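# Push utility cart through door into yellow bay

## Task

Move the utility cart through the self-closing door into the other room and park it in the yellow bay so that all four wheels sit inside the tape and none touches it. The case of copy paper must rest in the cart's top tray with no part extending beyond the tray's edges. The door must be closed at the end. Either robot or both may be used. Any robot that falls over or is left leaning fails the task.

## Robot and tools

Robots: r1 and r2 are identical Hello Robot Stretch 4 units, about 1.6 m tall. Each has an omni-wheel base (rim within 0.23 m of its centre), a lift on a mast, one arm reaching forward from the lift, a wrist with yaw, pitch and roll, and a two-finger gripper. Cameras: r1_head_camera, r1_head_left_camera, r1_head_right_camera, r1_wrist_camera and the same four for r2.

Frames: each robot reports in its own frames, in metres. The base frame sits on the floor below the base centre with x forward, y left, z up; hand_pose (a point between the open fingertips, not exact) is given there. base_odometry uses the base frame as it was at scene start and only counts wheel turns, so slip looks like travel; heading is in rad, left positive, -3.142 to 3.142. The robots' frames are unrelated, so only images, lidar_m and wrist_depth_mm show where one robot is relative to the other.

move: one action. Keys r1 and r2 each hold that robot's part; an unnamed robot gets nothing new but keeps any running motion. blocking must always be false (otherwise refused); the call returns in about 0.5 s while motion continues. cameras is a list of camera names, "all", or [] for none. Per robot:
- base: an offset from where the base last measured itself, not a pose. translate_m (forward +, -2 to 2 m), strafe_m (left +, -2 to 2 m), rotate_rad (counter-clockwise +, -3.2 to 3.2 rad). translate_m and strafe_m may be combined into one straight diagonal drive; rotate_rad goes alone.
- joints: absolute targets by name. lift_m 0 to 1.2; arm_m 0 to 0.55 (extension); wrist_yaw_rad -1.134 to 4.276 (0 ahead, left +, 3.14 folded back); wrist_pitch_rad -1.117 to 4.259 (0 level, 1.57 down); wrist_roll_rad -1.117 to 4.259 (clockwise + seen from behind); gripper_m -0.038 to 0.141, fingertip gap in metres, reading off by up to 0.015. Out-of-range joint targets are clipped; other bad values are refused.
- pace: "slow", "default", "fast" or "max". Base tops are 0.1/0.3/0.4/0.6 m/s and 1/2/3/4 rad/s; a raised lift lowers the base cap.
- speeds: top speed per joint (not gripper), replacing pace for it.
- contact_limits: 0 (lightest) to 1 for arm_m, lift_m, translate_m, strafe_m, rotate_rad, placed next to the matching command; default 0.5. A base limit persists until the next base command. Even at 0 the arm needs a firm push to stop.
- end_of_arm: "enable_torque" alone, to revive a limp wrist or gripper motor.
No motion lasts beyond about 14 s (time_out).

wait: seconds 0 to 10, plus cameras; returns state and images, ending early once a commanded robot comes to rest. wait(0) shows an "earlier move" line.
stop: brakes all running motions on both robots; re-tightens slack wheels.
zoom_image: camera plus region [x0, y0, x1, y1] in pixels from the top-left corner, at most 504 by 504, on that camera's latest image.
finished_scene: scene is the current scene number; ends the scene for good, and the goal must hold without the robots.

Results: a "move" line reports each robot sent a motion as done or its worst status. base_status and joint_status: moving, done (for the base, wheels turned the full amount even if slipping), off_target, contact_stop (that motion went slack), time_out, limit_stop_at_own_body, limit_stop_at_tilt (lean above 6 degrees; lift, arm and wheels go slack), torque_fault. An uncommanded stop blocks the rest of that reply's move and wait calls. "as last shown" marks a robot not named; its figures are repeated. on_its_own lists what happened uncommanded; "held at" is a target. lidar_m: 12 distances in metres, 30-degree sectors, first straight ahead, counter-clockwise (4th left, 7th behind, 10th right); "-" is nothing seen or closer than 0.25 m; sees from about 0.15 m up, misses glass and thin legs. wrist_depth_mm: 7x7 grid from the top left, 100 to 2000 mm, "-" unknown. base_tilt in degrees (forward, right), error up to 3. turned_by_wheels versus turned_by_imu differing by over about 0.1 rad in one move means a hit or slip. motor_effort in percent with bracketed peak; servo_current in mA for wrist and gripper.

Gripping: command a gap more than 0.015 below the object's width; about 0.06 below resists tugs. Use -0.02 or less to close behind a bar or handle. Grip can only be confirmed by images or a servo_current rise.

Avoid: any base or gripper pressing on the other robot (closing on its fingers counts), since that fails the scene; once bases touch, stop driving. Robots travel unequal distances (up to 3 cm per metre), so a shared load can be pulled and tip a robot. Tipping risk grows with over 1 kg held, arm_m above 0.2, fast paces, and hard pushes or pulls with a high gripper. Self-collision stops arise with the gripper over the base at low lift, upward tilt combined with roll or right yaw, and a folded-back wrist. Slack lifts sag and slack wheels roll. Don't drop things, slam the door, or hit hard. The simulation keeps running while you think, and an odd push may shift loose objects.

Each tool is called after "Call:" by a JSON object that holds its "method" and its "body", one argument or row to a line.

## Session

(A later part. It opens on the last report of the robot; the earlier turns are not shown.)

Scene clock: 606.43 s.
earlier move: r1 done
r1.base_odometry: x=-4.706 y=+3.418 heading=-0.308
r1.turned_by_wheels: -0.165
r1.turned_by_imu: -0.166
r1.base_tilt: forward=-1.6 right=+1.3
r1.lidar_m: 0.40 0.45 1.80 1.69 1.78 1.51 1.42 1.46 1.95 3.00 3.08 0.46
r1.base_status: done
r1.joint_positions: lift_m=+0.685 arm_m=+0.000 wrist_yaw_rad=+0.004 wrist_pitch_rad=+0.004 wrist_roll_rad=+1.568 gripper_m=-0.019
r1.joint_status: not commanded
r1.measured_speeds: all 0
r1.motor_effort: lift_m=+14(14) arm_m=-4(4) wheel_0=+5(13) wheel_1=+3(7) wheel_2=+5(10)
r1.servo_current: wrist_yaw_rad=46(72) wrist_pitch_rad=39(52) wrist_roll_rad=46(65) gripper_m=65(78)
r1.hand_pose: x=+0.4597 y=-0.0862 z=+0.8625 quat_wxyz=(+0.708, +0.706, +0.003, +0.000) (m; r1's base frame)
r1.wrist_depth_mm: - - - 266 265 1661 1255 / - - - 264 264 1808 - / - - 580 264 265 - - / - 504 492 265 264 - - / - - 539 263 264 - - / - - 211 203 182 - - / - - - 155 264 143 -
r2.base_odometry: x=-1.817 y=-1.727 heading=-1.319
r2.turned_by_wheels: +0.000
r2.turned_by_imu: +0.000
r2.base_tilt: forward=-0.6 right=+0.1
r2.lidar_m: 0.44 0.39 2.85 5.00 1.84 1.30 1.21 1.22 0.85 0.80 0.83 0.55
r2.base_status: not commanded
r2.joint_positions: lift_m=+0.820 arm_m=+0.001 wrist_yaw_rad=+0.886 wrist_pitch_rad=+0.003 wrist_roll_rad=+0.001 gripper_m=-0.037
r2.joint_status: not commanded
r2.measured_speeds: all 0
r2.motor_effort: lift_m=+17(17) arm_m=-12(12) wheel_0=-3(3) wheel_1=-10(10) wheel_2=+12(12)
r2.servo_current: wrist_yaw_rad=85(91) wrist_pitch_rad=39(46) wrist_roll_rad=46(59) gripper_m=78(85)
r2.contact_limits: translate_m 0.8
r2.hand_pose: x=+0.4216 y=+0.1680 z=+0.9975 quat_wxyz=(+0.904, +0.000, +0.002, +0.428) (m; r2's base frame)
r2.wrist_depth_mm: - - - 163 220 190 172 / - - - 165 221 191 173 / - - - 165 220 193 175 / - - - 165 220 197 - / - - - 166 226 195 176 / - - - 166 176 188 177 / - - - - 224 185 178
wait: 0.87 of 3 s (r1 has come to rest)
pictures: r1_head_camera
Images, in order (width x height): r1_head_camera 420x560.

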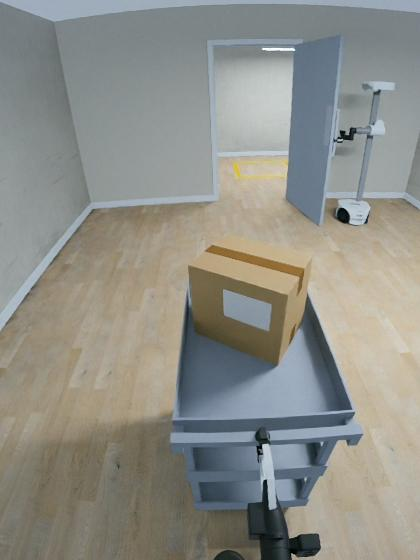

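Call:
{"method": "move", "body": {
  "blocking": false,
  "r1": {"base":{"translate_m":0.058,"strafe_m":0.264},"pace":"slow"},
  "cameras": []
}}

Call:
{"method": "wait", "body": {
  "seconds": 5,
  "cameras": []
}}

Call:
{"method": "move", "body": {
  "blocking": false,
  "r1": {"base":{"rotate_rad":-0.25},"pace":"slow"},
  "cameras": []
}}

Call:
{"method": "wait", "body": {
  "seconds": 3,
  "cameras": ["r1_head_camera"]
}}

Call:
{"method": "move", "body": {
  "blocking": false,
  "r1": {"base":{"translate_m":1.3},"pace":"default"},
  "cameras": []
}}

Call:
{"method": "wait", "body": {
  "seconds": 8,
  "cameras": ["r1_head_camera"]
}}

Scene clock: 618.73 s.
move: r1 moving
r1.base_odometry: x=-4.699 y=+3.430 heading=-0.308
r1.turned_by_wheels: +0.000
r1.turned_by_imu: +0.000
r1.base_tilt: forward=-1.6 right=+1.3
r1.lidar_m: 0.41 0.51 1.77 1.68 1.77 1.49 1.40 1.48 1.96 3.01 3.10 0.46
r1.base_status: translate_m moving; strafe_m moving
r1.joint_positions: lift_m=+0.685 arm_m=+0.000 wrist_yaw_rad=+0.003 wrist_pitch_rad=+0.004 wrist_roll_rad=+1.568 gripper_m=-0.019
r1.joint_status: not commanded
r1.measured_speeds: translate_m=+0.011 strafe_m=+0.049 rotate_rad=+0.000 lift_m=+0.000 arm_m=+0.000 wrist_yaw_rad=+0.000 wrist_pitch_rad=+0.000 wrist_roll_rad=+0.000
r1.motor_effort: lift_m=+14(14) arm_m=-4(4) wheel_0=-4(7) wheel_1=+6(9) wheel_2=-3(5)
r1.servo_current: wrist_yaw_rad=46(65) wrist_pitch_rad=39(46) wrist_roll_rad=46(65) gripper_m=72(78)
r1.hand_pose: x=+0.4595 y=-0.0866 z=+0.8625 quat_wxyz=(+0.708, +0.706, +0.002, +0.000) (m; r1's base frame)
r1.wrist_depth_mm: - - - - 271 1661 1229 / - - - - 268 1808 - / - - 615 535 267 - - / - 512 500 204 267 - - / - - 535 264 265 - - / - - 208 202 181 - - / - - - 155 263 143 -
r2: as last shown
r2.base_tilt: forward=-0.6 right=+0.0
r2.lidar_m: 0.40 0.38 2.88 5.01 1.87 1.31 1.21 1.24 0.86 0.80 0.82 0.56
r2.motor_effort: lift_m=+17(17) arm_m=-12(13) wheel_0=-3(3) wheel_1=-10(10) wheel_2=+12(12)
r2.servo_current: wrist_yaw_rad=85(91) wrist_pitch_rad=39(46) wrist_roll_rad=39(52) gripper_m=72(78)
r2.contact_limits: translate_m 0.8
r2.wrist_depth_mm: - - - 163 220 190 173 / - - - 165 221 191 173 / - - - 165 220 193 174 / - - - 165 220 197 - / - - - 166 226 195 176 / - - - 166 177 187 177 / - - - - 224 184 177
pictures: none
No camera images: "cameras" was empty.

Scene clock: 622.17 s.
earlier move: r1 done
r1.base_odometry: x=-4.570 y=+3.652 heading=-0.309
r1.turned_by_wheels: +0.000
r1.turned_by_imu: +0.001
r1.base_tilt: forward=-1.6 right=+1.3
r1.lidar_m: 0.44 2.19 1.52 1.43 1.53 1.58 1.49 1.52 2.06 3.27 3.35 0.42
r1.base_status: done
r1.joint_positions: lift_m=+0.685 arm_m=+0.000 wrist_yaw_rad=-0.004 wrist_pitch_rad=+0.004 wrist_roll_rad=+1.568 gripper_m=-0.019
r1.joint_status: not commanded
r1.measured_speeds: all 0
r1.motor_effort: lift_m=+14(14) arm_m=+4(4) wheel_0=-3(11) wheel_1=+3(9) wheel_2=-5(9)
r1.servo_current: wrist_yaw_rad=65(72) wrist_pitch_rad=39(52) wrist_roll_rad=46(72) gripper_m=72(78)
r1.hand_pose: x=+0.4589 y=-0.0885 z=+0.8625 quat_wxyz=(+0.708, +0.706, +0.000, -0.003) (m; r1's base frame)
r1.wrist_depth_mm: - - 559 157 212 - - / - 484 462 163 221 - - / - 477 469 171 233 - - / - - 544 239 240 - - / - - 654 246 252 1983 - / - - 189 198 181 1756 - / - - - 137 277 144 1229
r2.base_odometry: x=-1.817 y=-1.727 heading=-1.319
r2.turned_by_wheels: +0.000
r2.turned_by_imu: +0.000
r2.base_tilt: forward=-0.6 right=+0.1
r2.lidar_m: 0.42 0.39 2.93 5.00 1.85 1.33 1.22 1.24 0.85 0.80 0.83 0.56
r2.base_status: not commanded
r2.joint_positions: lift_m=+0.820 arm_m=+0.001 wrist_yaw_rad=+0.886 wrist_pitch_rad=+0.003 wrist_roll_rad=+0.001 gripper_m=-0.037
r2.joint_status: not commanded
r2.measured_speeds: all 0
r2.motor_effort: lift_m=+17(17) arm_m=-12(13) wheel_0=-3(3) wheel_1=-10(11) wheel_2=+12(12)
r2.servo_current: wrist_yaw_rad=85(98) wrist_pitch_rad=46(46) wrist_roll_rad=46(59) gripper_m=78(85)
r2.contact_limits: translate_m 0.8
r2.hand_pose: x=+0.4216 y=+0.1680 z=+0.9975 quat_wxyz=(+0.904, +0.000, +0.002, +0.428) (m; r2's base frame)
r2.wrist_depth_mm: - - - 163 220 190 172 / - - - 165 221 190 173 / - - - 165 220 193 174 / - - - 165 220 197 - / - - - 165 225 195 177 / - - - 166 177 187 177 / - - - - 224 184 177
wait: 3.43 of 5 s (r1 has come to rest)
pictures: none
No camera images: "cameras" was empty.

Scene clock: 622.67 s.
move: r1 moving
r1.base_odometry: x=-4.570 y=+3.652 heading=-0.433
r1.turned_by_wheels: -0.124
r1.turned_by_imu: -0.124
r1.base_tilt: forward=-1.6 right=+1.2
r1.lidar_m: 0.42 0.50 1.58 1.42 1.49 1.66 1.48 1.48 1.87 3.27 3.29 0.42
r1.base_status: rotate_rad moving
r1.joint_positions: lift_m=+0.685 arm_m=+0.000 wrist_yaw_rad=+0.005 wrist_pitch_rad=+0.004 wrist_roll_rad=+1.568 gripper_m=-0.019
r1.joint_status: not commanded
r1.measured_speeds: translate_m=+0.001 strafe_m=+0.000 rotate_rad=-0.486 lift_m=+0.000 arm_m=+0.000 wrist_yaw_rad=+0.002 wrist_pitch_rad=+0.000 wrist_roll_rad=+0.000
r1.motor_effort: lift_m=+14(14) arm_m=+4(4) wheel_0=+12(13) wheel_1=+7(9) wheel_2=+9(9)
r1.servo_current: wrist_yaw_rad=59(59) wrist_pitch_rad=52(52) wrist_roll_rad=52(59) gripper_m=72(72)
r1.hand_pose: x=+0.4597 y=-0.0861 z=+0.8625 quat_wxyz=(+0.708, +0.706, +0.003, +0.000) (m; r1's base frame)
r1.wrist_depth_mm: - - - 165 220 1708 - / - - 525 168 226 - - / - 469 462 175 234 - - / - 539 512 237 241 - - / - - 591 247 251 - - / - - 211 198 185 1756 - / - - 185 137 184 143 -
r2: as last shown
r2.lidar_m: 0.41 0.40 2.93 5.00 1.86 1.29 1.22 1.23 0.85 0.80 0.83 0.53
r2.motor_effort: lift_m=+17(17) arm_m=-12(12) wheel_0=-2(3) wheel_1=-10(10) wheel_2=+12(12)
r2.servo_current: wrist_yaw_rad=72(85) wrist_pitch_rad=46(46) wrist_roll_rad=52(52) gripper_m=78(78)
r2.contact_limits: translate_m 0.8
r2.wrist_depth_mm: - - - 163 220 190 172 / - - - 165 221 191 173 / - - - 164 219 193 174 / - - - 165 220 197 - / - - - 165 226 195 176 / - - - 166 177 189 177 / - - - - 224 184 177
pictures: none
No camera images: "cameras" was empty.

Scene clock: 623.47 s.
earlier move: r1 done
r1.base_odometry: x=-4.570 y=+3.652 heading=-0.557
r1.turned_by_wheels: -0.125
r1.turned_by_imu: -0.125
r1.base_tilt: forward=-1.6 right=+1.3
r1.lidar_m: 0.41 0.43 1.73 1.45 1.43 1.68 1.48 1.46 1.71 2.92 3.25 0.45
r1.base_status: done
r1.joint_positions: lift_m=+0.685 arm_m=+0.000 wrist_yaw_rad=+0.003 wrist_pitch_rad=+0.004 wrist_roll_rad=+1.568 gripper_m=-0.019
r1.joint_status: not commanded
r1.measured_speeds: all 0
r1.motor_effort: lift_m=+14(14) arm_m=-4(4) wheel_0=+5(13) wheel_1=+3(9) wheel_2=+5(9)
r1.servo_current: wrist_yaw_rad=59(78) wrist_pitch_rad=46(52) wrist_roll_rad=39(59) gripper_m=78(78)
r1.hand_pose: x=+0.4595 y=-0.0866 z=+0.8625 quat_wxyz=(+0.708, +0.706, +0.002, +0.000) (m; r1's base frame)
r1.wrist_depth_mm: - - - 258 260 1661 1229 / - - - 260 259 1808 - / - - 585 258 258 - - / - 496 492 258 259 - - / - - 530 259 259 - - / - - 211 198 182 - - / - - - 138 259 143 -
r2.base_odometry: x=-1.817 y=-1.727 heading=-1.319
r2.turned_by_wheels: +0.000
r2.turned_by_imu: +0.000
r2.base_tilt: forward=-0.6 right=+0.1
r2.lidar_m: 0.43 0.38 2.90 4.99 1.88 1.30 1.20 1.24 0.86 0.81 0.81 0.55
r2.base_status: not commanded
r2.joint_positions: lift_m=+0.820 arm_m=+0.001 wrist_yaw_rad=+0.886 wrist_pitch_rad=+0.003 wrist_roll_rad=+0.001 gripper_m=-0.037
r2.joint_status: not commanded
r2.measured_speeds: all 0
r2.motor_effort: lift_m=+17(17) arm_m=-12(13) wheel_0=-3(3) wheel_1=-10(10) wheel_2=+12(12)
r2.servo_current: wrist_yaw_rad=91(98) wrist_pitch_rad=39(46) wrist_roll_rad=52(65) gripper_m=72(78)
r2.contact_limits: translate_m 0.8
r2.hand_pose: x=+0.4216 y=+0.1680 z=+0.9975 quat_wxyz=(+0.904, +0.000, +0.002, +0.428) (m; r2's base frame)
r2.wrist_depth_mm: - - - 163 220 190 172 / - - - 165 221 191 173 / - - - 165 220 193 174 / - - - 165 220 197 - / - - - 166 225 195 176 / - - - 166 177 187 177 / - - - - 224 184 177
wait: 0.80 of 3 s (r1 has come to rest)
pictures: r1_head_camera
Images, in order (width x height): r1_head_camera 420x560.

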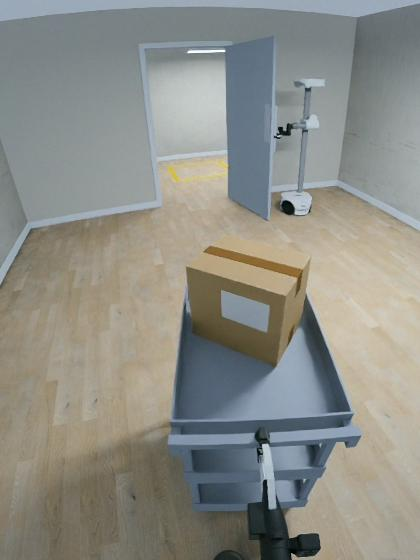

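Scene clock: 623.97 s.
move: r1 moving
r1.base_odometry: x=-4.544 y=+3.636 heading=-0.558
r1.turned_by_wheels: +0.000
r1.turned_by_imu: +0.000
r1.base_tilt: forward=-1.6 right=+1.3
r1.lidar_m: 0.39 0.43 1.76 1.46 1.44 1.70 1.51 1.52 1.77 2.98 3.25 0.46
r1.base_status: translate_m moving
r1.joint_positions: lift_m=+0.685 arm_m=+0.000 wrist_yaw_rad=-0.001 wrist_pitch_rad=+0.004 wrist_roll_rad=+1.568 gripper_m=-0.019
r1.joint_status: not commanded
r1.measured_speeds: translate_m=+0.122 strafe_m=-0.001 rotate_rad=-0.005 lift_m=+0.000 arm_m=+0.000 wrist_yaw_rad=-0.030 wrist_pitch_rad=+0.000 wrist_roll_rad=+0.000
r1.motor_effort: lift_m=+14(14) arm_m=+1(4) wheel_0=+6(10) wheel_1=+9(9) wheel_2=-12(12)
r1.servo_current: wrist_yaw_rad=52(59) wrist_pitch_rad=33(52) wrist_roll_rad=46(59) gripper_m=65(78)
r1.hand_pose: x=+0.4592 y=-0.0876 z=+0.8625 quat_wxyz=(+0.708, +0.706, +0.001, -0.002) (m; r1's base frame)
r1.wrist_depth_mm: - - - - 290 1576 1182 / - - - - 267 1756 - / - - - 264 264 - - / - - 484 260 260 - - / - - 504 213 257 - - / - - 190 196 180 - - / - 155 591 154 250 134 -
r2: as last shown
r2.lidar_m: 0.44 0.38 2.88 5.00 1.86 1.31 1.22 1.25 0.87 0.79 0.82 0.55
r2.motor_effort: lift_m=+16(17) arm_m=-12(13) wheel_0=-2(3) wheel_1=-10(10) wheel_2=+12(12)
r2.servo_current: wrist_yaw_rad=78(91) wrist_pitch_rad=46(46) wrist_roll_rad=52(52) gripper_m=72(78)
r2.contact_limits: translate_m 0.8
r2.wrist_depth_mm: - - - 163 220 190 173 / - - - 165 222 191 173 / - - - 165 220 191 174 / - - - 165 221 197 - / - - - 166 226 195 177 / - - - 167 176 188 176 / - - - - 224 184 177
pictures: none
No camera images: "cameras" was empty.

Scene clock: 629.30 s.
earlier move: r1 done
r1.base_odometry: x=-3.467 y=+2.965 heading=-0.557
r1.turned_by_wheels: +0.001
r1.turned_by_imu: +0.012
r1.base_tilt: forward=-1.5 right=+1.2
r1.lidar_m: 0.30 0.31 2.14 1.83 1.80 2.08 2.75 2.76 3.15 2.92 2.90 0.48
r1.base_status: done
r1.joint_positions: lift_m=+0.685 arm_m=+0.000 wrist_yaw_rad=+0.003 wrist_pitch_rad=+0.004 wrist_roll_rad=+1.568 gripper_m=-0.020
r1.joint_status: not commanded
r1.measured_speeds: all 0
r1.motor_effort: lift_m=+15(15) arm_m=+4(7) wheel_0=+5(11) wheel_1=+1(10) wheel_2=+1(24)
r1.servo_current: wrist_yaw_rad=46(78) wrist_pitch_rad=39(52) wrist_roll_rad=59(65) gripper_m=46(78)
r1.hand_pose: x=+0.4595 y=-0.0866 z=+0.8624 quat_wxyz=(+0.708, +0.706, +0.002, +0.000) (m; r1's base frame)
r1.wrist_depth_mm: - - - 315 - 1708 1229 / - - - - 349 362 364 / - - - - 310 1756 1255 / - - - - 272 1863 - / - - - 246 251 842 - / - 449 455 185 231 - - / - 449 180 159 208 - -
r2.base_odometry: x=-1.817 y=-1.727 heading=-1.319
r2.turned_by_wheels: +0.000
r2.turned_by_imu: +0.001
r2.base_tilt: forward=-0.6 right=+0.1
r2.lidar_m: 0.39 0.41 1.89 4.99 1.86 1.32 1.23 1.23 0.84 0.80 0.79 0.55
r2.base_status: not commanded
r2.joint_positions: lift_m=+0.820 arm_m=+0.001 wrist_yaw_rad=+0.886 wrist_pitch_rad=+0.003 wrist_roll_rad=+0.001 gripper_m=-0.037
r2.joint_status: not commanded
r2.measured_speeds: all 0
r2.motor_effort: lift_m=+16(17) arm_m=-12(13) wheel_0=-2(3) wheel_1=-10(10) wheel_2=+12(12)
r2.servo_current: wrist_yaw_rad=91(98) wrist_pitch_rad=39(52) wrist_roll_rad=26(59) gripper_m=72(85)
r2.contact_limits: translate_m 0.8
r2.hand_pose: x=+0.4216 y=+0.1680 z=+0.9975 quat_wxyz=(+0.904, +0.000, +0.002, +0.428) (m; r2's base frame)
r2.wrist_depth_mm: - - - 163 219 190 173 / - - - 165 222 191 173 / - - - 165 219 192 174 / - - - 165 220 198 - / - - - 165 227 195 176 / - - - 166 177 188 177 / - - - - 224 185 177
wait: 5.33 of 8 s (r1 has come to rest)
pictures: r1_head_camera
Images, in order (width x height): r1_head_camera 420x560.

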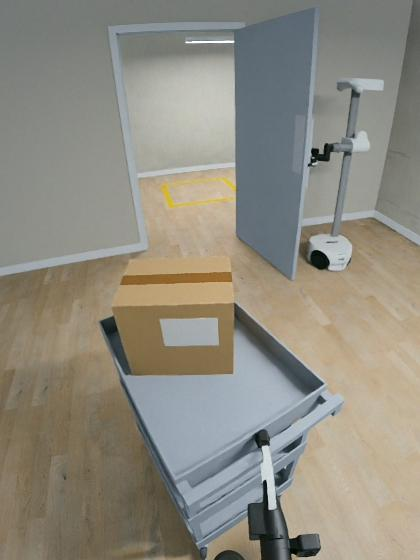

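Call:
{"method": "move", "body": {
  "blocking": false,
  "r1": {"base":{"translate_m":-0.03,"strafe_m":0.41},"pace":"slow"},
  "cameras": []
}}

Call:
{"method": "wait", "body": {
  "seconds": 6,
  "cameras": []
}}

Call:
{"method": "move", "body": {
  "blocking": false,
  "r1": {"base":{"rotate_rad":-0.1},"pace":"slow"},
  "cameras": []
}}

Call:
{"method": "wait", "body": {
  "seconds": 3,
  "cameras": ["r1_head_camera","r1_wrist_camera"]
}}

Call:
{"method": "zoom_image", "body": {
  "camera": "r1_head_camera",
  "region": [100, 240, 400, 560]
}}

Scene clock: 653.50 s.
move: r1 moving
r1.base_odometry: x=-3.460 y=+2.977 heading=-0.557
r1.turned_by_wheels: +0.000
r1.turned_by_imu: +0.000
r1.base_tilt: forward=-1.6 right=+1.3
r1.lidar_m: 0.28 0.31 2.11 1.81 1.81 2.05 2.75 2.77 3.17 2.93 2.90 0.45
r1.base_status: translate_m moving; strafe_m moving
r1.joint_positions: lift_m=+0.685 arm_m=+0.000 wrist_yaw_rad=+0.003 wrist_pitch_rad=+0.004 wrist_roll_rad=+1.568 gripper_m=-0.020
r1.joint_status: not commanded
r1.measured_speeds: translate_m=-0.004 strafe_m=+0.055 rotate_rad=+0.000 lift_m=+0.000 arm_m=+0.000 wrist_yaw_rad=+0.000 wrist_pitch_rad=+0.001 wrist_roll_rad=+0.000
r1.motor_effort: lift_m=+15(15) arm_m=+4(4) wheel_0=-7(9) wheel_1=+5(7) wheel_2=+2(3)
r1.servo_current: wrist_yaw_rad=52(52) wrist_pitch_rad=46(52) wrist_roll_rad=52(65) gripper_m=39(46)
r1.hand_pose: x=+0.4595 y=-0.0866 z=+0.8624 quat_wxyz=(+0.708, +0.706, +0.002, +0.000) (m; r1's base frame)
r1.wrist_depth_mm: - - - 317 - 1708 1205 / - - - - 355 359 364 / - - - - 315 1756 1308 / - - - - 276 1756 - / - - - 252 252 1808 - / - 466 452 185 228 - - / - 452 180 158 208 - -
r2: as last shown
r2.turned_by_imu: +0.000
r2.lidar_m: 0.41 0.41 1.90 4.99 1.89 1.29 1.21 1.24 0.87 0.79 0.83 0.55
r2.motor_effort: lift_m=+17(17) arm_m=-12(13) wheel_0=-2(3) wheel_1=-10(10) wheel_2=+12(12)
r2.servo_current: wrist_yaw_rad=72(91) wrist_pitch_rad=39(46) wrist_roll_rad=59(59) gripper_m=78(78)
r2.contact_limits: translate_m 0.8
r2.wrist_depth_mm: - - - 164 220 190 172 / - - - 165 221 191 173 / - - - 165 220 193 174 / - - - 165 220 198 - / - - - 165 226 195 177 / - - - 167 177 187 177 / - - - - 223 185 177
pictures: none
No camera images: "cameras" was empty.

Scene clock: 658.30 s.
earlier move: r1 done
r1.base_odometry: x=-3.276 y=+3.329 heading=-0.557
r1.turned_by_wheels: +0.000
r1.turned_by_imu: +0.001
r1.base_tilt: forward=-1.6 right=+1.3
r1.lidar_m: 0.38 0.45 1.68 1.42 1.41 1.61 2.84 2.82 3.27 3.31 3.28 0.42
r1.base_status: done
r1.joint_positions: lift_m=+0.685 arm_m=+0.000 wrist_yaw_rad=-0.003 wrist_pitch_rad=+0.004 wrist_roll_rad=+1.568 gripper_m=-0.020
r1.joint_status: not commanded
r1.measured_speeds: all 0
r1.motor_effort: lift_m=+15(15) arm_m=-3(4) wheel_0=-5(12) wheel_1=+1(8) wheel_2=+3(5)
r1.servo_current: wrist_yaw_rad=46(72) wrist_pitch_rad=46(52) wrist_roll_rad=65(65) gripper_m=39(52)
r1.hand_pose: x=+0.4590 y=-0.0883 z=+0.8624 quat_wxyz=(+0.708, +0.706, +0.000, -0.003) (m; r1's base frame)
r1.wrist_depth_mm: - - - 229 227 1756 1229 / - - - 228 229 1756 - / - 559 496 229 230 - - / - 477 477 231 231 - - / - - 517 232 233 - - / - - 554 176 233 - - / - - 181 148 236 126 -
r2.base_odometry: x=-1.817 y=-1.727 heading=-1.319
r2.turned_by_wheels: +0.000
r2.turned_by_imu: +0.001
r2.base_tilt: forward=-0.6 right=+0.0
r2.lidar_m: 0.43 0.39 1.96 4.98 1.88 1.29 1.22 1.23 0.86 0.80 0.85 0.55
r2.base_status: not commanded
r2.joint_positions: lift_m=+0.820 arm_m=+0.001 wrist_yaw_rad=+0.886 wrist_pitch_rad=+0.003 wrist_roll_rad=+0.001 gripper_m=-0.037
r2.joint_status: not commanded
r2.measured_speeds: all 0
r2.motor_effort: lift_m=+17(17) arm_m=-12(13) wheel_0=-3(3) wheel_1=-10(10) wheel_2=+12(12)
r2.servo_current: wrist_yaw_rad=78(98) wrist_pitch_rad=39(46) wrist_roll_rad=39(59) gripper_m=72(85)
r2.contact_limits: translate_m 0.8
r2.hand_pose: x=+0.4216 y=+0.1680 z=+0.9975 quat_wxyz=(+0.904, +0.000, +0.002, +0.428) (m; r2's base frame)
r2.wrist_depth_mm: - - - 163 219 190 172 / - - - 165 222 190 173 / - - - 164 219 193 175 / - - - 165 221 197 - / - - - 165 227 194 176 / - - - 166 177 188 177 / - - - - 224 185 177
wait: 4.80 of 6 s (r1 has come to rest)
pictures: none
No camera images: "cameras" was empty.

Scene clock: 658.80 s.
move: r1 moving
r1.base_odometry: x=-3.276 y=+3.329 heading=-0.648
r1.turned_by_wheels: -0.091
r1.turned_by_imu: -0.091
r1.base_tilt: forward=-1.6 right=+1.2
r1.lidar_m: 0.38 0.40 1.78 1.43 1.40 1.55 2.47 2.82 3.13 3.34 3.30 0.44
r1.base_status: rotate_rad moving
r1.joint_positions: lift_m=+0.685 arm_m=+0.000 wrist_yaw_rad=+0.004 wrist_pitch_rad=+0.004 wrist_roll_rad=+1.568 gripper_m=-0.020
r1.joint_status: not commanded
r1.measured_speeds: translate_m=+0.000 strafe_m=-0.001 rotate_rad=-0.152 lift_m=+0.000 arm_m=+0.000 wrist_yaw_rad=+0.000 wrist_pitch_rad=+0.000 wrist_roll_rad=+0.000
r1.motor_effort: lift_m=+15(15) arm_m=-3(4) wheel_0=+8(10) wheel_1=+3(6) wheel_2=+6(7)
r1.servo_current: wrist_yaw_rad=52(72) wrist_pitch_rad=52(52) wrist_roll_rad=52(65) gripper_m=46(52)
r1.hand_pose: x=+0.4596 y=-0.0863 z=+0.8624 quat_wxyz=(+0.708, +0.706, +0.003, +0.000) (m; r1's base frame)
r1.wrist_depth_mm: - - - - 238 1708 1205 / - - - - 236 1708 - / - - 544 236 236 - - / - 469 466 174 236 - - / - 517 508 233 233 - - / - - 530 178 234 - - / - - 179 148 233 - -
r2: as last shown
r2.turned_by_imu: +0.000
r2.base_tilt: forward=-0.6 right=+0.1
r2.lidar_m: 0.42 0.40 1.93 4.98 1.86 1.31 1.21 1.22 0.87 0.80 0.82 0.54
r2.motor_effort: lift_m=+17(17) arm_m=-12(12) wheel_0=-2(3) wheel_1=-10(10) wheel_2=+12(12)
r2.servo_current: wrist_yaw_rad=85(91) wrist_pitch_rad=46(46) wrist_roll_rad=59(59) gripper_m=78(85)
r2.contact_limits: translate_m 0.8
r2.wrist_depth_mm: - - - 164 220 190 173 / - - - 165 223 191 173 / - - - 164 220 193 175 / - - - 165 221 197 - / - - - 166 226 195 177 / - - - 166 176 187 177 / - - - - 224 184 177
pictures: none
No camera images: "cameras" was empty.

Scene clock: 659.23 s.
earlier move: r1 done
r1.base_odometry: x=-3.276 y=+3.329 heading=-0.656
r1.turned_by_wheels: -0.009
r1.turned_by_imu: -0.009
r1.base_tilt: forward=-1.6 right=+1.3
r1.lidar_m: 0.36 0.39 1.78 1.43 1.40 1.52 2.44 2.81 3.11 3.34 3.29 0.44
r1.base_status: done
r1.joint_positions: lift_m=+0.685 arm_m=+0.000 wrist_yaw_rad=+0.003 wrist_pitch_rad=+0.004 wrist_roll_rad=+1.568 gripper_m=-0.020
r1.joint_status: not commanded
r1.measured_speeds: all 0
r1.motor_effort: lift_m=+15(15) arm_m=-4(4) wheel_0=+2(10) wheel_1=+3(6) wheel_2=+3(7)
r1.servo_current: wrist_yaw_rad=52(78) wrist_pitch_rad=46(52) wrist_roll_rad=33(65) gripper_m=39(52)
r1.hand_pose: x=+0.4595 y=-0.0866 z=+0.8624 quat_wxyz=(+0.708, +0.706, +0.002, +0.000) (m; r1's base frame)
r1.wrist_depth_mm: - - - 244 243 1708 1229 / - - - 240 241 1756 - / - - 591 237 240 - - / - 477 469 236 236 - - / - 512 496 175 236 - - / - - 525 178 234 - - / - - 179 149 230 - -
r2.base_odometry: x=-1.817 y=-1.727 heading=-1.319
r2.turned_by_wheels: +0.000
r2.turned_by_imu: +0.000
r2.base_tilt: forward=-0.5 right=+0.1
r2.lidar_m: 0.44 0.39 1.97 5.00 1.88 1.28 1.20 1.24 0.84 0.81 0.85 0.55
r2.base_status: not commanded
r2.joint_positions: lift_m=+0.820 arm_m=+0.001 wrist_yaw_rad=+0.886 wrist_pitch_rad=+0.003 wrist_roll_rad=+0.001 gripper_m=-0.037
r2.joint_status: not commanded
r2.measured_speeds: all 0
r2.motor_effort: lift_m=+17(17) arm_m=-13(13) wheel_0=-3(3) wheel_1=-10(10) wheel_2=+12(12)
r2.servo_current: wrist_yaw_rad=78(91) wrist_pitch_rad=33(46) wrist_roll_rad=46(59) gripper_m=78(85)
r2.contact_limits: translate_m 0.8
r2.hand_pose: x=+0.4216 y=+0.1680 z=+0.9975 quat_wxyz=(+0.904, +0.000, +0.002, +0.428) (m; r2's base frame)
r2.wrist_depth_mm: - - - 163 220 190 172 / - - - 164 220 191 173 / - - - 165 220 193 174 / - - - 165 220 197 - / - - - 166 225 194 177 / - - - 166 177 189 177 / - - - - 224 184 178
wait: 0.43 of 3 s (r1 has come to rest)
pictures: r1_head_camera, r1_wrist_camera
Images, in order (width x height): r1_head_camera 420x560, r1_wrist_camera 616x392.

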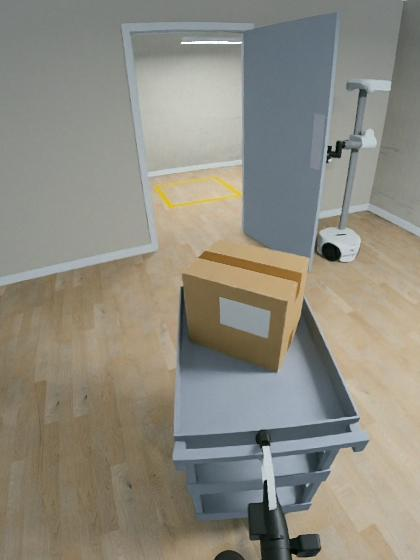

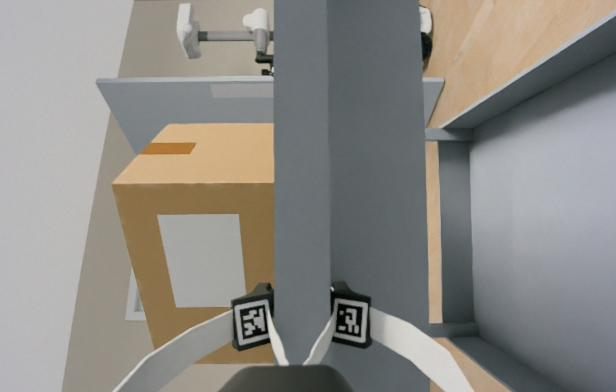

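Scaled by 1.575 from the camera's 420x560 image, which has a finer 600x800 frame.

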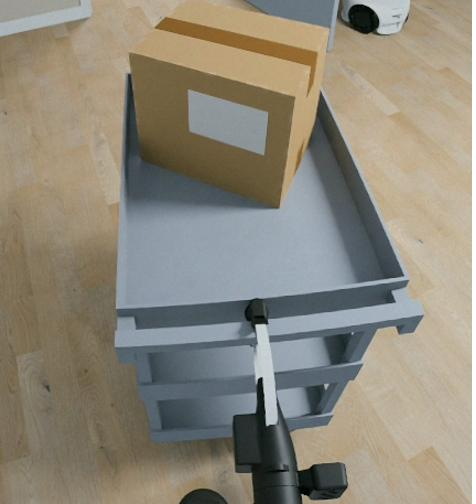

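Call:
{"method": "move", "body": {
  "blocking": false,
  "r1": {"base":{"translate_m":0.5},"pace":"slow"},
  "cameras": []
}}

Call:
{"method": "wait", "body": {
  "seconds": 7,
  "cameras": ["r1_head_camera"]
}}

Scene clock: 664.03 s.
move: r1 moving
r1.base_odometry: x=-3.266 y=+3.321 heading=-0.656
r1.turned_by_wheels: +0.000
r1.turned_by_imu: +0.000
r1.base_tilt: forward=-1.6 right=+1.3
r1.lidar_m: 0.36 0.41 1.77 1.43 1.41 1.52 2.44 2.83 3.13 3.34 3.27 0.45
r1.base_status: translate_m moving
r1.joint_positions: lift_m=+0.685 arm_m=+0.000 wrist_yaw_rad=+0.002 wrist_pitch_rad=+0.004 wrist_roll_rad=+1.568 gripper_m=-0.020
r1.joint_status: not commanded
r1.measured_speeds: translate_m=+0.049 strafe_m=+0.001 rotate_rad=+0.000 lift_m=+0.000 arm_m=+0.000 wrist_yaw_rad=-0.018 wrist_pitch_rad=+0.000 wrist_roll_rad=+0.000
r1.motor_effort: lift_m=+15(15) arm_m=+3(4) wheel_0=+5(8) wheel_1=+5(7) wheel_2=-8(8)
r1.servo_current: wrist_yaw_rad=52(65) wrist_pitch_rad=39(52) wrist_roll_rad=46(59) gripper_m=46(52)
r1.hand_pose: x=+0.4595 y=-0.0868 z=+0.8624 quat_wxyz=(+0.708, +0.706, +0.002, -0.001) (m; r1's base frame)
r1.wrist_depth_mm: - - - 254 254 1756 1205 / - - - 249 250 1661 - / - - - 244 245 - - / - 488 466 239 241 - - / - 496 488 178 236 - - / - - 512 177 232 - - / - - 180 139 229 - -
r2: as last shown
r2.base_tilt: forward=-0.6 right=+0.0
r2.lidar_m: 0.39 0.37 1.94 5.00 1.88 1.30 1.21 1.23 0.83 0.79 0.82 0.55
r2.servo_current: wrist_yaw_rad=85(91) wrist_pitch_rad=39(46) wrist_roll_rad=46(52) gripper_m=78(78)
r2.contact_limits: translate_m 0.8
r2.wrist_depth_mm: - - - 163 220 190 172 / - - - 165 222 190 173 / - - - 165 220 192 175 / - - - 165 220 197 - / - - - 165 226 195 176 / - - - 167 177 188 177 / - - - - 224 185 177
pictures: none
No camera images: "cameras" was empty.

Scene clock: 669.83 s.
earlier move: r1 done
r1.base_odometry: x=-2.879 y=+3.024 heading=-0.656
r1.turned_by_wheels: +0.000
r1.turned_by_imu: +0.001
r1.base_tilt: forward=-1.6 right=+1.3
r1.lidar_m: 0.32 0.30 2.00 1.60 1.61 1.74 2.79 3.28 3.62 3.18 3.11 0.45
r1.base_status: done
r1.joint_positions: lift_m=+0.685 arm_m=+0.000 wrist_yaw_rad=+0.001 wrist_pitch_rad=+0.004 wrist_roll_rad=+1.568 gripper_m=-0.020
r1.joint_status: not commanded
r1.measured_speeds: all 0
r1.motor_effort: lift_m=+15(15) arm_m=+4(4) wheel_0=+6(10) wheel_1=+4(8) wheel_2=-1(11)
r1.servo_current: wrist_yaw_rad=39(72) wrist_pitch_rad=46(52) wrist_roll_rad=46(65) gripper_m=52(52)
r1.hand_pose: x=+0.4594 y=-0.0870 z=+0.8624 quat_wxyz=(+0.708, +0.706, +0.002, -0.001) (m; r1's base frame)
r1.wrist_depth_mm: - - - 252 330 1397 1098 / - - - - 307 1618 442 / - - - - 285 1708 - / - - - 260 262 1863 - / - - 517 239 246 - - / - 469 466 176 231 - - / - 477 179 143 213 - -
r2.base_odometry: x=-1.817 y=-1.727 heading=-1.319
r2.turned_by_wheels: +0.000
r2.turned_by_imu: +0.001
r2.base_tilt: forward=-0.6 right=+0.1
r2.lidar_m: 0.42 0.39 1.97 4.97 1.86 1.31 1.20 1.22 0.86 0.79 0.85 0.55
r2.base_status: not commanded
r2.joint_positions: lift_m=+0.820 arm_m=+0.001 wrist_yaw_rad=+0.886 wrist_pitch_rad=+0.003 wrist_roll_rad=+0.001 gripper_m=-0.037
r2.joint_status: not commanded
r2.measured_speeds: all 0
r2.motor_effort: lift_m=+17(17) arm_m=-12(13) wheel_0=-2(3) wheel_1=-10(10) wheel_2=+12(12)
r2.servo_current: wrist_yaw_rad=85(98) wrist_pitch_rad=39(52) wrist_roll_rad=52(65) gripper_m=72(85)
r2.contact_limits: translate_m 0.8
r2.hand_pose: x=+0.4216 y=+0.1680 z=+0.9975 quat_wxyz=(+0.904, +0.000, +0.002, +0.428) (m; r2's base frame)
r2.wrist_depth_mm: - - - 163 220 190 173 / - - - 165 221 191 174 / - - - 165 219 192 175 / - - - 165 220 198 - / - - - 166 226 194 177 / - - - 166 177 188 177 / - - - - 224 184 178
wait: 5.80 of 7 s (r1 has come to rest)
pictures: r1_head_camera
Images, in order (width x height): r1_head_camera 420x560.

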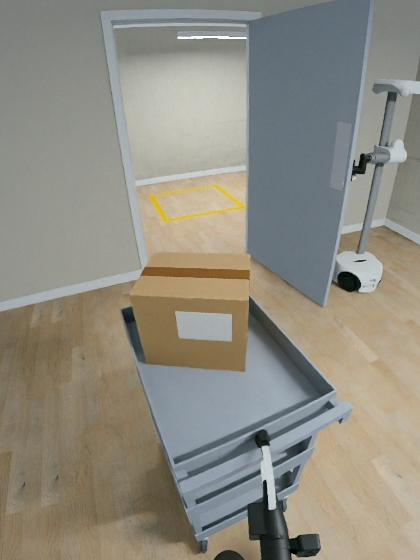

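Call:
{"method": "move", "body": {
  "blocking": false,
  "r1": {"base":{"translate_m":0.0,"strafe_m":0.27},"pace":"slow"},
  "cameras": []
}}

Call:
{"method": "wait", "body": {
  "seconds": 5,
  "cameras": ["r1_head_camera"]
}}

Call:
{"method": "move", "body": {
  "blocking": false,
  "r1": {"base":{"translate_m":0.35,"strafe_m":0.04},"pace":"slow"},
  "cameras": []
}}

Call:
{"method": "wait", "body": {
  "seconds": 7,
  "cameras": ["r1_head_camera"]
}}

Scene clock: 694.23 s.
move: r1 moving
r1.base_odometry: x=-2.871 y=+3.035 heading=-0.656
r1.turned_by_wheels: +0.000
r1.turned_by_imu: +0.000
r1.base_tilt: forward=-1.6 right=+1.3
r1.lidar_m: 0.32 0.33 1.99 1.60 1.58 1.74 2.75 3.28 3.64 3.17 3.12 0.45
r1.base_status: translate_m moving; strafe_m moving
r1.joint_positions: lift_m=+0.685 arm_m=+0.000 wrist_yaw_rad=+0.001 wrist_pitch_rad=+0.004 wrist_roll_rad=+1.568 gripper_m=-0.020
r1.joint_status: not commanded
r1.measured_speeds: translate_m=+0.000 strafe_m=+0.056 rotate_rad=+0.002 lift_m=+0.000 arm_m=+0.000 wrist_yaw_rad=+0.000 wrist_pitch_rad=+0.000 wrist_roll_rad=+0.000
r1.motor_effort: lift_m=+15(15) arm_m=+4(4) wheel_0=-9(9) wheel_1=+5(7) wheel_2=+0(2)
r1.servo_current: wrist_yaw_rad=52(65) wrist_pitch_rad=46(46) wrist_roll_rad=33(65) gripper_m=46(52)
r1.hand_pose: x=+0.4594 y=-0.0870 z=+0.8624 quat_wxyz=(+0.708, +0.706, +0.002, -0.001) (m; r1's base frame)
r1.wrist_depth_mm: - - - 1863 336 1366 1118 / - - 1756 - 317 1430 436 / - - - - 286 1756 - / - - - 258 262 1863 - / - - 539 240 246 - - / - 469 459 176 229 - - / - 469 180 141 213 - -
r2: as last shown
r2.turned_by_imu: +0.000
r2.lidar_m: 0.41 0.41 1.98 5.01 1.83 1.30 1.21 1.20 0.85 0.80 0.82 0.54
r2.motor_effort: lift_m=+17(17) arm_m=-13(13) wheel_0=-2(3) wheel_1=-10(10) wheel_2=+12(12)
r2.servo_current: wrist_yaw_rad=85(91) wrist_pitch_rad=39(46) wrist_roll_rad=46(52) gripper_m=72(78)
r2.contact_limits: translate_m 0.8
r2.wrist_depth_mm: - - - 163 220 190 172 / - - - 165 221 191 173 / - - - 164 219 193 175 / - - - 165 220 197 - / - - - 166 225 195 176 / - - - 166 177 187 178 / - - - - 224 184 177
pictures: none
No camera images: "cameras" was empty.

Scene clock: 697.57 s.
earlier move: r1 done
r1.base_odometry: x=-2.715 y=+3.238 heading=-0.656
r1.turned_by_wheels: +0.000
r1.turned_by_imu: +0.001
r1.base_tilt: forward=-1.6 right=+1.2
r1.lidar_m: 0.37 2.40 1.69 1.32 1.35 1.47 2.38 3.38 3.73 3.40 3.35 0.45
r1.base_status: done
r1.joint_positions: lift_m=+0.685 arm_m=+0.000 wrist_yaw_rad=-0.003 wrist_pitch_rad=+0.004 wrist_roll_rad=+1.568 gripper_m=-0.020
r1.joint_status: not commanded
r1.measured_speeds: all 0
r1.motor_effort: lift_m=+15(15) arm_m=-2(4) wheel_0=-6(11) wheel_1=+2(7) wheel_2=+1(2)
r1.servo_current: wrist_yaw_rad=46(78) wrist_pitch_rad=33(59) wrist_roll_rad=72(72) gripper_m=46(52)
r1.hand_pose: x=+0.4590 y=-0.0884 z=+0.8624 quat_wxyz=(+0.708, +0.706, +0.000, -0.003) (m; r1's base frame)
r1.wrist_depth_mm: - - - 250 253 1708 1229 / - - - 247 248 1708 - / - - 634 242 242 - - / - 469 469 237 240 - - / - 512 496 177 236 - - / - - 512 177 233 - - / - - 181 134 229 - -
r2.base_odometry: x=-1.817 y=-1.727 heading=-1.319
r2.turned_by_wheels: +0.000
r2.turned_by_imu: +0.000
r2.base_tilt: forward=-0.6 right=+0.0
r2.lidar_m: 0.42 0.39 4.79 4.99 1.85 1.27 1.19 1.23 0.85 0.79 0.83 0.56
r2.base_status: not commanded
r2.joint_positions: lift_m=+0.820 arm_m=+0.001 wrist_yaw_rad=+0.886 wrist_pitch_rad=+0.003 wrist_roll_rad=+0.001 gripper_m=-0.037
r2.joint_status: not commanded
r2.measured_speeds: all 0
r2.motor_effort: lift_m=+17(17) arm_m=-12(13) wheel_0=-3(3) wheel_1=-10(10) wheel_2=+12(12)
r2.servo_current: wrist_yaw_rad=85(98) wrist_pitch_rad=39(52) wrist_roll_rad=39(59) gripper_m=78(85)
r2.contact_limits: translate_m 0.8
r2.hand_pose: x=+0.4216 y=+0.1680 z=+0.9975 quat_wxyz=(+0.904, +0.000, +0.002, +0.428) (m; r2's base frame)
r2.wrist_depth_mm: - - - 163 220 190 172 / - - - 165 221 191 173 / - - - 165 220 193 174 / - - - 165 221 196 - / - - - 165 226 195 176 / - - - 166 177 188 177 / - - - - 224 185 177
wait: 3.33 of 5 s (r1 has come to rest)
pictures: r1_head_camera
Images, in order (width x height): r1_head_camera 420x560.

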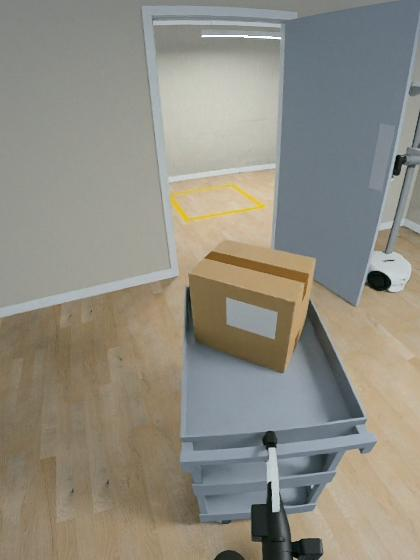

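Scene clock: 698.07 s.
move: r1 moving
r1.base_odometry: x=-2.704 y=+3.231 heading=-0.656
r1.turned_by_wheels: +0.000
r1.turned_by_imu: +0.000
r1.base_tilt: forward=-1.6 right=+1.3
r1.lidar_m: 0.37 2.40 1.72 1.38 1.33 1.50 2.37 3.39 3.75 3.41 3.35 0.45
r1.base_status: translate_m moving; strafe_m moving
r1.joint_positions: lift_m=+0.685 arm_m=+0.000 wrist_yaw_rad=-0.003 wrist_pitch_rad=+0.004 wrist_roll_rad=+1.568 gripper_m=-0.020
r1.joint_status: not commanded
r1.measured_speeds: translate_m=+0.050 strafe_m=+0.006 rotate_rad=+0.001 lift_m=+0.000 arm_m=+0.000 wrist_yaw_rad=+0.000 wrist_pitch_rad=+0.000 wrist_roll_rad=+0.000
r1.motor_effort: lift_m=+15(15) arm_m=+1(3) wheel_0=+3(5) wheel_1=+5(7) wheel_2=-9(10)
r1.servo_current: wrist_yaw_rad=39(72) wrist_pitch_rad=46(46) wrist_roll_rad=52(52) gripper_m=46(52)
r1.hand_pose: x=+0.4590 y=-0.0884 z=+0.8624 quat_wxyz=(+0.708, +0.706, +0.000, -0.003) (m; r1's base frame)
r1.wrist_depth_mm: - - - 251 252 1708 1205 / - - - 247 249 1708 - / - - 647 243 244 - - / - 473 473 238 240 - - / - 504 488 176 236 - - / - - 512 177 233 - - / - - 180 136 228 - -
r2: as last shown
r2.lidar_m: 0.41 0.38 4.76 4.98 1.84 1.31 1.20 1.23 0.85 0.79 0.83 0.56
r2.motor_effort: lift_m=+17(17) arm_m=-12(12) wheel_0=-2(3) wheel_1=-10(10) wheel_2=+12(12)
r2.servo_current: wrist_yaw_rad=65(91) wrist_pitch_rad=39(46) wrist_roll_rad=39(52) gripper_m=78(85)
r2.contact_limits: translate_m 0.8
r2.wrist_depth_mm: - - - 163 220 190 173 / - - - 165 221 191 173 / - - - 165 220 193 175 / - - - 164 220 197 - / - - - 165 225 194 177 / - - - 166 177 187 177 / - - - - 224 184 177
pictures: none
No camera images: "cameras" was empty.

Scene clock: 702.37 s.
earlier move: r1 done
r1.base_odometry: x=-2.413 y=+3.056 heading=-0.655
r1.turned_by_wheels: +0.001
r1.turned_by_imu: +0.001
r1.base_tilt: forward=-1.5 right=+1.2
r1.lidar_m: 0.36 0.33 1.79 1.46 1.44 1.59 2.47 3.72 4.10 3.34 3.28 0.45
r1.base_status: done
r1.joint_positions: lift_m=+0.685 arm_m=+0.000 wrist_yaw_rad=+0.000 wrist_pitch_rad=+0.004 wrist_roll_rad=+1.568 gripper_m=-0.020
r1.joint_status: not commanded
r1.measured_speeds: all 0
r1.motor_effort: lift_m=+14(15) arm_m=+4(4) wheel_0=+7(9) wheel_1=+5(8) wheel_2=-1(10)
r1.servo_current: wrist_yaw_rad=52(72) wrist_pitch_rad=39(52) wrist_roll_rad=33(72) gripper_m=52(52)
r1.hand_pose: x=+0.4592 y=-0.0875 z=+0.8624 quat_wxyz=(+0.708, +0.706, +0.001, -0.002) (m; r1's base frame)
r1.wrist_depth_mm: - - - - 283 317 1118 / - - - - 267 1708 1205 / - - - 260 257 1808 - / - - 564 248 248 - - / 1921 477 477 182 240 - - / 1808 500 488 175 233 - - / - 139 181 146 222 - -
r2.base_odometry: x=-1.817 y=-1.727 heading=-1.319
r2.turned_by_wheels: +0.000
r2.turned_by_imu: +0.001
r2.base_tilt: forward=-0.6 right=+0.0
r2.lidar_m: 0.41 0.42 4.77 5.00 1.87 1.31 1.21 1.24 0.86 0.79 0.82 0.56
r2.base_status: not commanded
r2.joint_positions: lift_m=+0.820 arm_m=+0.001 wrist_yaw_rad=+0.886 wrist_pitch_rad=+0.003 wrist_roll_rad=+0.001 gripper_m=-0.037
r2.joint_status: not commanded
r2.measured_speeds: all 0
r2.motor_effort: lift_m=+17(17) arm_m=-12(13) wheel_0=-2(3) wheel_1=-10(10) wheel_2=+11(12)
r2.servo_current: wrist_yaw_rad=78(91) wrist_pitch_rad=39(52) wrist_roll_rad=46(59) gripper_m=72(85)
r2.contact_limits: translate_m 0.8
r2.hand_pose: x=+0.4216 y=+0.1680 z=+0.9975 quat_wxyz=(+0.904, +0.000, +0.002, +0.428) (m; r2's base frame)
r2.wrist_depth_mm: - - - 163 220 190 172 / - - - 165 221 191 173 / - - - 164 220 192 174 / - - - 165 220 197 - / - - - 166 225 195 176 / - - - 166 177 187 176 / - - - - 224 184 177
wait: 4.30 of 7 s (r1 has come to rest)
pictures: r1_head_camera
Images, in order (width x height): r1_head_camera 420x560.

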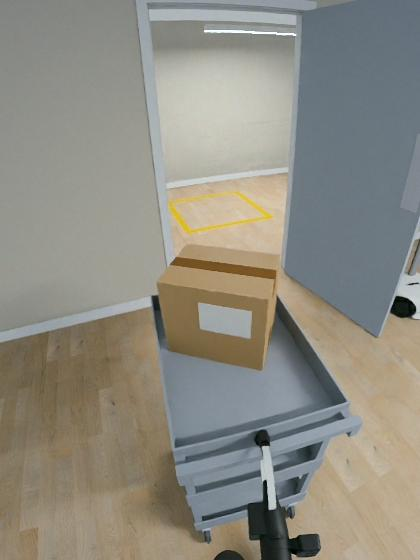

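Call:
{"method": "move", "body": {
  "blocking": false,
  "r1": {"base":{"translate_m":0.02,"strafe_m":0.21},"pace":"slow"},
  "cameras": []
}}

Call:
{"method": "wait", "body": {
  "seconds": 5,
  "cameras": []
}}

Call:
{"method": "move", "body": {
  "blocking": false,
  "r1": {"base":{"translate_m":0.4,"strafe_m":-0.02},"pace":"slow"},
  "cameras": []
}}

Call:
{"method": "wait", "body": {
  "seconds": 7,
  "cameras": ["r1_head_camera"]
}}

Scene clock: 712.50 s.
move: r1 moving
r1.base_odometry: x=-2.404 y=+3.066 heading=-0.656
r1.turned_by_wheels: +0.000
r1.turned_by_imu: -0.001
r1.base_tilt: forward=-1.6 right=+1.3
r1.lidar_m: 0.36 0.36 1.80 1.44 1.41 1.57 2.47 3.73 4.09 3.34 3.29 0.44
r1.base_status: translate_m moving; strafe_m moving
r1.joint_positions: lift_m=+0.685 arm_m=+0.000 wrist_yaw_rad=+0.000 wrist_pitch_rad=+0.004 wrist_roll_rad=+1.568 gripper_m=-0.020
r1.joint_status: not commanded
r1.measured_speeds: translate_m=+0.005 strafe_m=+0.052 rotate_rad=+0.001 lift_m=+0.000 arm_m=+0.000 wrist_yaw_rad=+0.000 wrist_pitch_rad=+0.000 wrist_roll_rad=+0.000
r1.motor_effort: lift_m=+15(15) arm_m=+4(4) wheel_0=-7(9) wheel_1=+5(9) wheel_2=-2(4)
r1.servo_current: wrist_yaw_rad=46(52) wrist_pitch_rad=46(52) wrist_roll_rad=59(59) gripper_m=39(52)
r1.hand_pose: x=+0.4592 y=-0.0875 z=+0.8624 quat_wxyz=(+0.708, +0.706, +0.001, -0.002) (m; r1's base frame)
r1.wrist_depth_mm: - - - - 297 319 1118 / - - - - 271 1708 1205 / - - - - 259 1921 - / - - 580 246 249 - - / 1921 473 473 236 241 - - / 1808 496 484 176 233 - - / - 138 181 146 221 - -
r2: as last shown
r2.turned_by_imu: +0.000
r2.lidar_m: 0.41 0.40 4.72 5.01 1.87 1.31 1.20 1.24 0.85 0.81 0.84 0.56
r2.motor_effort: lift_m=+17(17) arm_m=-13(13) wheel_0=-3(3) wheel_1=-10(10) wheel_2=+12(12)
r2.servo_current: wrist_yaw_rad=72(91) wrist_pitch_rad=46(46) wrist_roll_rad=52(52) gripper_m=78(78)
r2.contact_limits: translate_m 0.8
r2.wrist_depth_mm: - - - 163 220 190 172 / - - - 165 221 191 173 / - - - 164 219 193 175 / - - - 165 220 198 - / - - - 165 227 195 176 / - - - 166 176 188 177 / - - - - 224 185 177
pictures: none
No camera images: "cameras" was empty.

Scene clock: 715.30 s.
earlier move: r1 done
r1.base_odometry: x=-2.269 y=+3.210 heading=-0.656
r1.turned_by_wheels: +0.000
r1.turned_by_imu: +0.000
r1.base_tilt: forward=-1.5 right=+1.3
r1.lidar_m: 0.39 1.97 1.57 1.27 1.24 1.37 2.24 3.80 4.19 3.51 2.44 0.44
r1.base_status: done
r1.joint_positions: lift_m=+0.685 arm_m=+0.000 wrist_yaw_rad=-0.003 wrist_pitch_rad=+0.004 wrist_roll_rad=+1.568 gripper_m=-0.020
r1.joint_status: not commanded
r1.measured_speeds: all 0
r1.motor_effort: lift_m=+15(15) arm_m=-2(4) wheel_0=-4(13) wheel_1=+1(9) wheel_2=-2(6)
r1.servo_current: wrist_yaw_rad=59(78) wrist_pitch_rad=46(52) wrist_roll_rad=46(72) gripper_m=52(52)
r1.hand_pose: x=+0.4590 y=-0.0883 z=+0.8624 quat_wxyz=(+0.708, +0.706, +0.000, -0.002) (m; r1's base frame)
r1.wrist_depth_mm: - - - - 238 1661 1281 / - - - 236 236 1708 - / - - 525 236 236 - - / - 473 466 233 236 - - / 1863 - 512 233 235 - - / - 559 539 177 233 - - / - 131 162 131 232 - -
r2.base_odometry: x=-1.817 y=-1.727 heading=-1.319
r2.turned_by_wheels: +0.000
r2.turned_by_imu: +0.000
r2.base_tilt: forward=-0.6 right=+0.1
r2.lidar_m: 0.43 0.39 4.77 5.00 1.86 1.28 1.19 1.21 0.86 0.80 0.82 0.53
r2.base_status: not commanded
r2.joint_positions: lift_m=+0.820 arm_m=+0.001 wrist_yaw_rad=+0.886 wrist_pitch_rad=+0.003 wrist_roll_rad=+0.001 gripper_m=-0.037
r2.joint_status: not commanded
r2.measured_speeds: all 0
r2.motor_effort: lift_m=+17(17) arm_m=-12(13) wheel_0=-3(3) wheel_1=-10(10) wheel_2=+12(12)
r2.servo_current: wrist_yaw_rad=91(98) wrist_pitch_rad=46(46) wrist_roll_rad=39(65) gripper_m=78(78)
r2.contact_limits: translate_m 0.8
r2.hand_pose: x=+0.4216 y=+0.1680 z=+0.9975 quat_wxyz=(+0.904, +0.000, +0.002, +0.428) (m; r2's base frame)
r2.wrist_depth_mm: - - - 163 220 190 173 / - - - 166 220 191 173 / - - - 165 219 193 174 / - - - 165 220 197 - / - - - 166 226 194 176 / - - - 166 176 187 177 / - - - - 223 185 177
wait: 2.80 of 5 s (r1 has come to rest)
pictures: none
No camera images: "cameras" was empty.

Scene clock: 715.80 s.
move: r1 moving
r1.base_odometry: x=-2.260 y=+3.202 heading=-0.656
r1.turned_by_wheels: +0.000
r1.turned_by_imu: +0.000
r1.base_tilt: forward=-1.6 right=+1.3
r1.lidar_m: 0.38 1.96 1.58 1.29 1.24 1.39 2.21 3.82 4.18 3.48 2.43 0.44
r1.base_status: translate_m moving; strafe_m moving
r1.joint_positions: lift_m=+0.685 arm_m=+0.000 wrist_yaw_rad=-0.003 wrist_pitch_rad=+0.004 wrist_roll_rad=+1.568 gripper_m=-0.020
r1.joint_status: not commanded
r1.measured_speeds: translate_m=+0.049 strafe_m=-0.002 rotate_rad=+0.000 lift_m=+0.000 arm_m=+0.000 wrist_yaw_rad=+0.000 wrist_pitch_rad=+0.000 wrist_roll_rad=+0.000
r1.motor_effort: lift_m=+15(15) arm_m=+2(4) wheel_0=+5(6) wheel_1=+5(6) wheel_2=-9(10)
r1.servo_current: wrist_yaw_rad=46(65) wrist_pitch_rad=52(52) wrist_roll_rad=52(59) gripper_m=46(52)
r1.hand_pose: x=+0.4590 y=-0.0883 z=+0.8624 quat_wxyz=(+0.708, +0.706, +0.000, -0.002) (m; r1's base frame)
r1.wrist_depth_mm: - - - - 239 1576 1255 / - - - 236 237 1708 - / - - 535 235 236 - - / - 469 466 233 235 - - / 1921 525 508 231 234 - - / - 554 535 177 232 - - / - 132 163 137 230 - -
r2: as last shown
r2.base_tilt: forward=-0.6 right=+0.0
r2.lidar_m: 0.42 0.41 4.79 5.02 1.87 1.30 1.19 1.21 0.86 0.79 0.83 0.56
r2.motor_effort: lift_m=+17(17) arm_m=-12(13) wheel_0=-2(3) wheel_1=-10(10) wheel_2=+12(12)
r2.servo_current: wrist_yaw_rad=78(91) wrist_pitch_rad=46(46) wrist_roll_rad=39(65) gripper_m=78(78)
r2.contact_limits: translate_m 0.8
r2.wrist_depth_mm: - - - 163 220 190 172 / - - - 165 222 190 173 / - - - 164 219 193 174 / - - - 165 220 197 - / - - - 166 226 195 177 / - - - 166 176 189 177 / - - - - 225 185 177
pictures: none
No camera images: "cameras" was empty.

Scene clock: 720.60 s.
earlier move: r1 done
r1.base_odometry: x=-1.964 y=+2.951 heading=-0.655
r1.turned_by_wheels: +0.000
r1.turned_by_imu: +0.001
r1.base_tilt: forward=-1.5 right=+1.3
r1.lidar_m: 0.34 0.36 1.77 1.43 1.40 1.58 2.44 4.17 4.13 3.37 1.69 0.46
r1.base_status: done
r1.joint_positions: lift_m=+0.685 arm_m=+0.000 wrist_yaw_rad=+0.000 wrist_pitch_rad=+0.004 wrist_roll_rad=+1.568 gripper_m=-0.020
r1.joint_status: not commanded
r1.measured_speeds: all 0
r1.motor_effort: lift_m=+15(15) arm_m=+4(4) wheel_0=+5(11) wheel_1=+2(8) wheel_2=-1(10)
r1.servo_current: wrist_yaw_rad=46(72) wrist_pitch_rad=39(52) wrist_roll_rad=33(78) gripper_m=46(52)
r1.hand_pose: x=+0.4593 y=-0.0873 z=+0.8624 quat_wxyz=(+0.708, +0.706, +0.002, -0.001) (m; r1's base frame)
r1.wrist_depth_mm: - - - - 301 314 325 / 1661 - - - 276 1756 1205 / - - - - 264 1921 - / - - 634 251 252 - - / - 469 469 237 242 - - / - 492 480 175 231 - - / - 139 180 145 220 - -
r2.base_odometry: x=-1.817 y=-1.727 heading=-1.319
r2.turned_by_wheels: +0.000
r2.turned_by_imu: +0.001
r2.base_tilt: forward=-0.6 right=+0.0
r2.lidar_m: 0.43 0.38 4.76 4.99 1.88 1.30 1.22 1.20 0.87 0.78 0.84 0.55
r2.base_status: not commanded
r2.joint_positions: lift_m=+0.820 arm_m=+0.001 wrist_yaw_rad=+0.886 wrist_pitch_rad=+0.003 wrist_roll_rad=+0.001 gripper_m=-0.037
r2.joint_status: not commanded
r2.measured_speeds: all 0
r2.motor_effort: lift_m=+16(17) arm_m=-12(13) wheel_0=-3(3) wheel_1=-10(11) wheel_2=+12(12)
r2.servo_current: wrist_yaw_rad=72(98) wrist_pitch_rad=46(52) wrist_roll_rad=52(65) gripper_m=72(91)
r2.contact_limits: translate_m 0.8
r2.hand_pose: x=+0.4216 y=+0.1680 z=+0.9975 quat_wxyz=(+0.904, +0.000, +0.002, +0.428) (m; r2's base frame)
r2.wrist_depth_mm: - - - 163 220 190 172 / - - - 165 222 191 173 / - - - 164 219 193 175 / - - - 165 220 197 - / - - - 165 226 195 177 / - - - 166 177 187 177 / - - - - 224 184 177
wait: 4.80 of 7 s (r1 has come to rest)
pictures: r1_head_camera
Images, in order (width x height): r1_head_camera 420x560.

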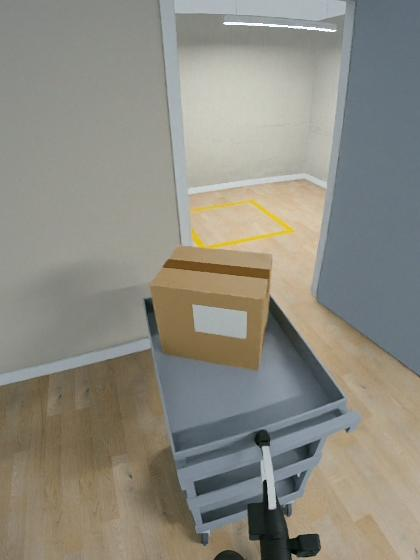

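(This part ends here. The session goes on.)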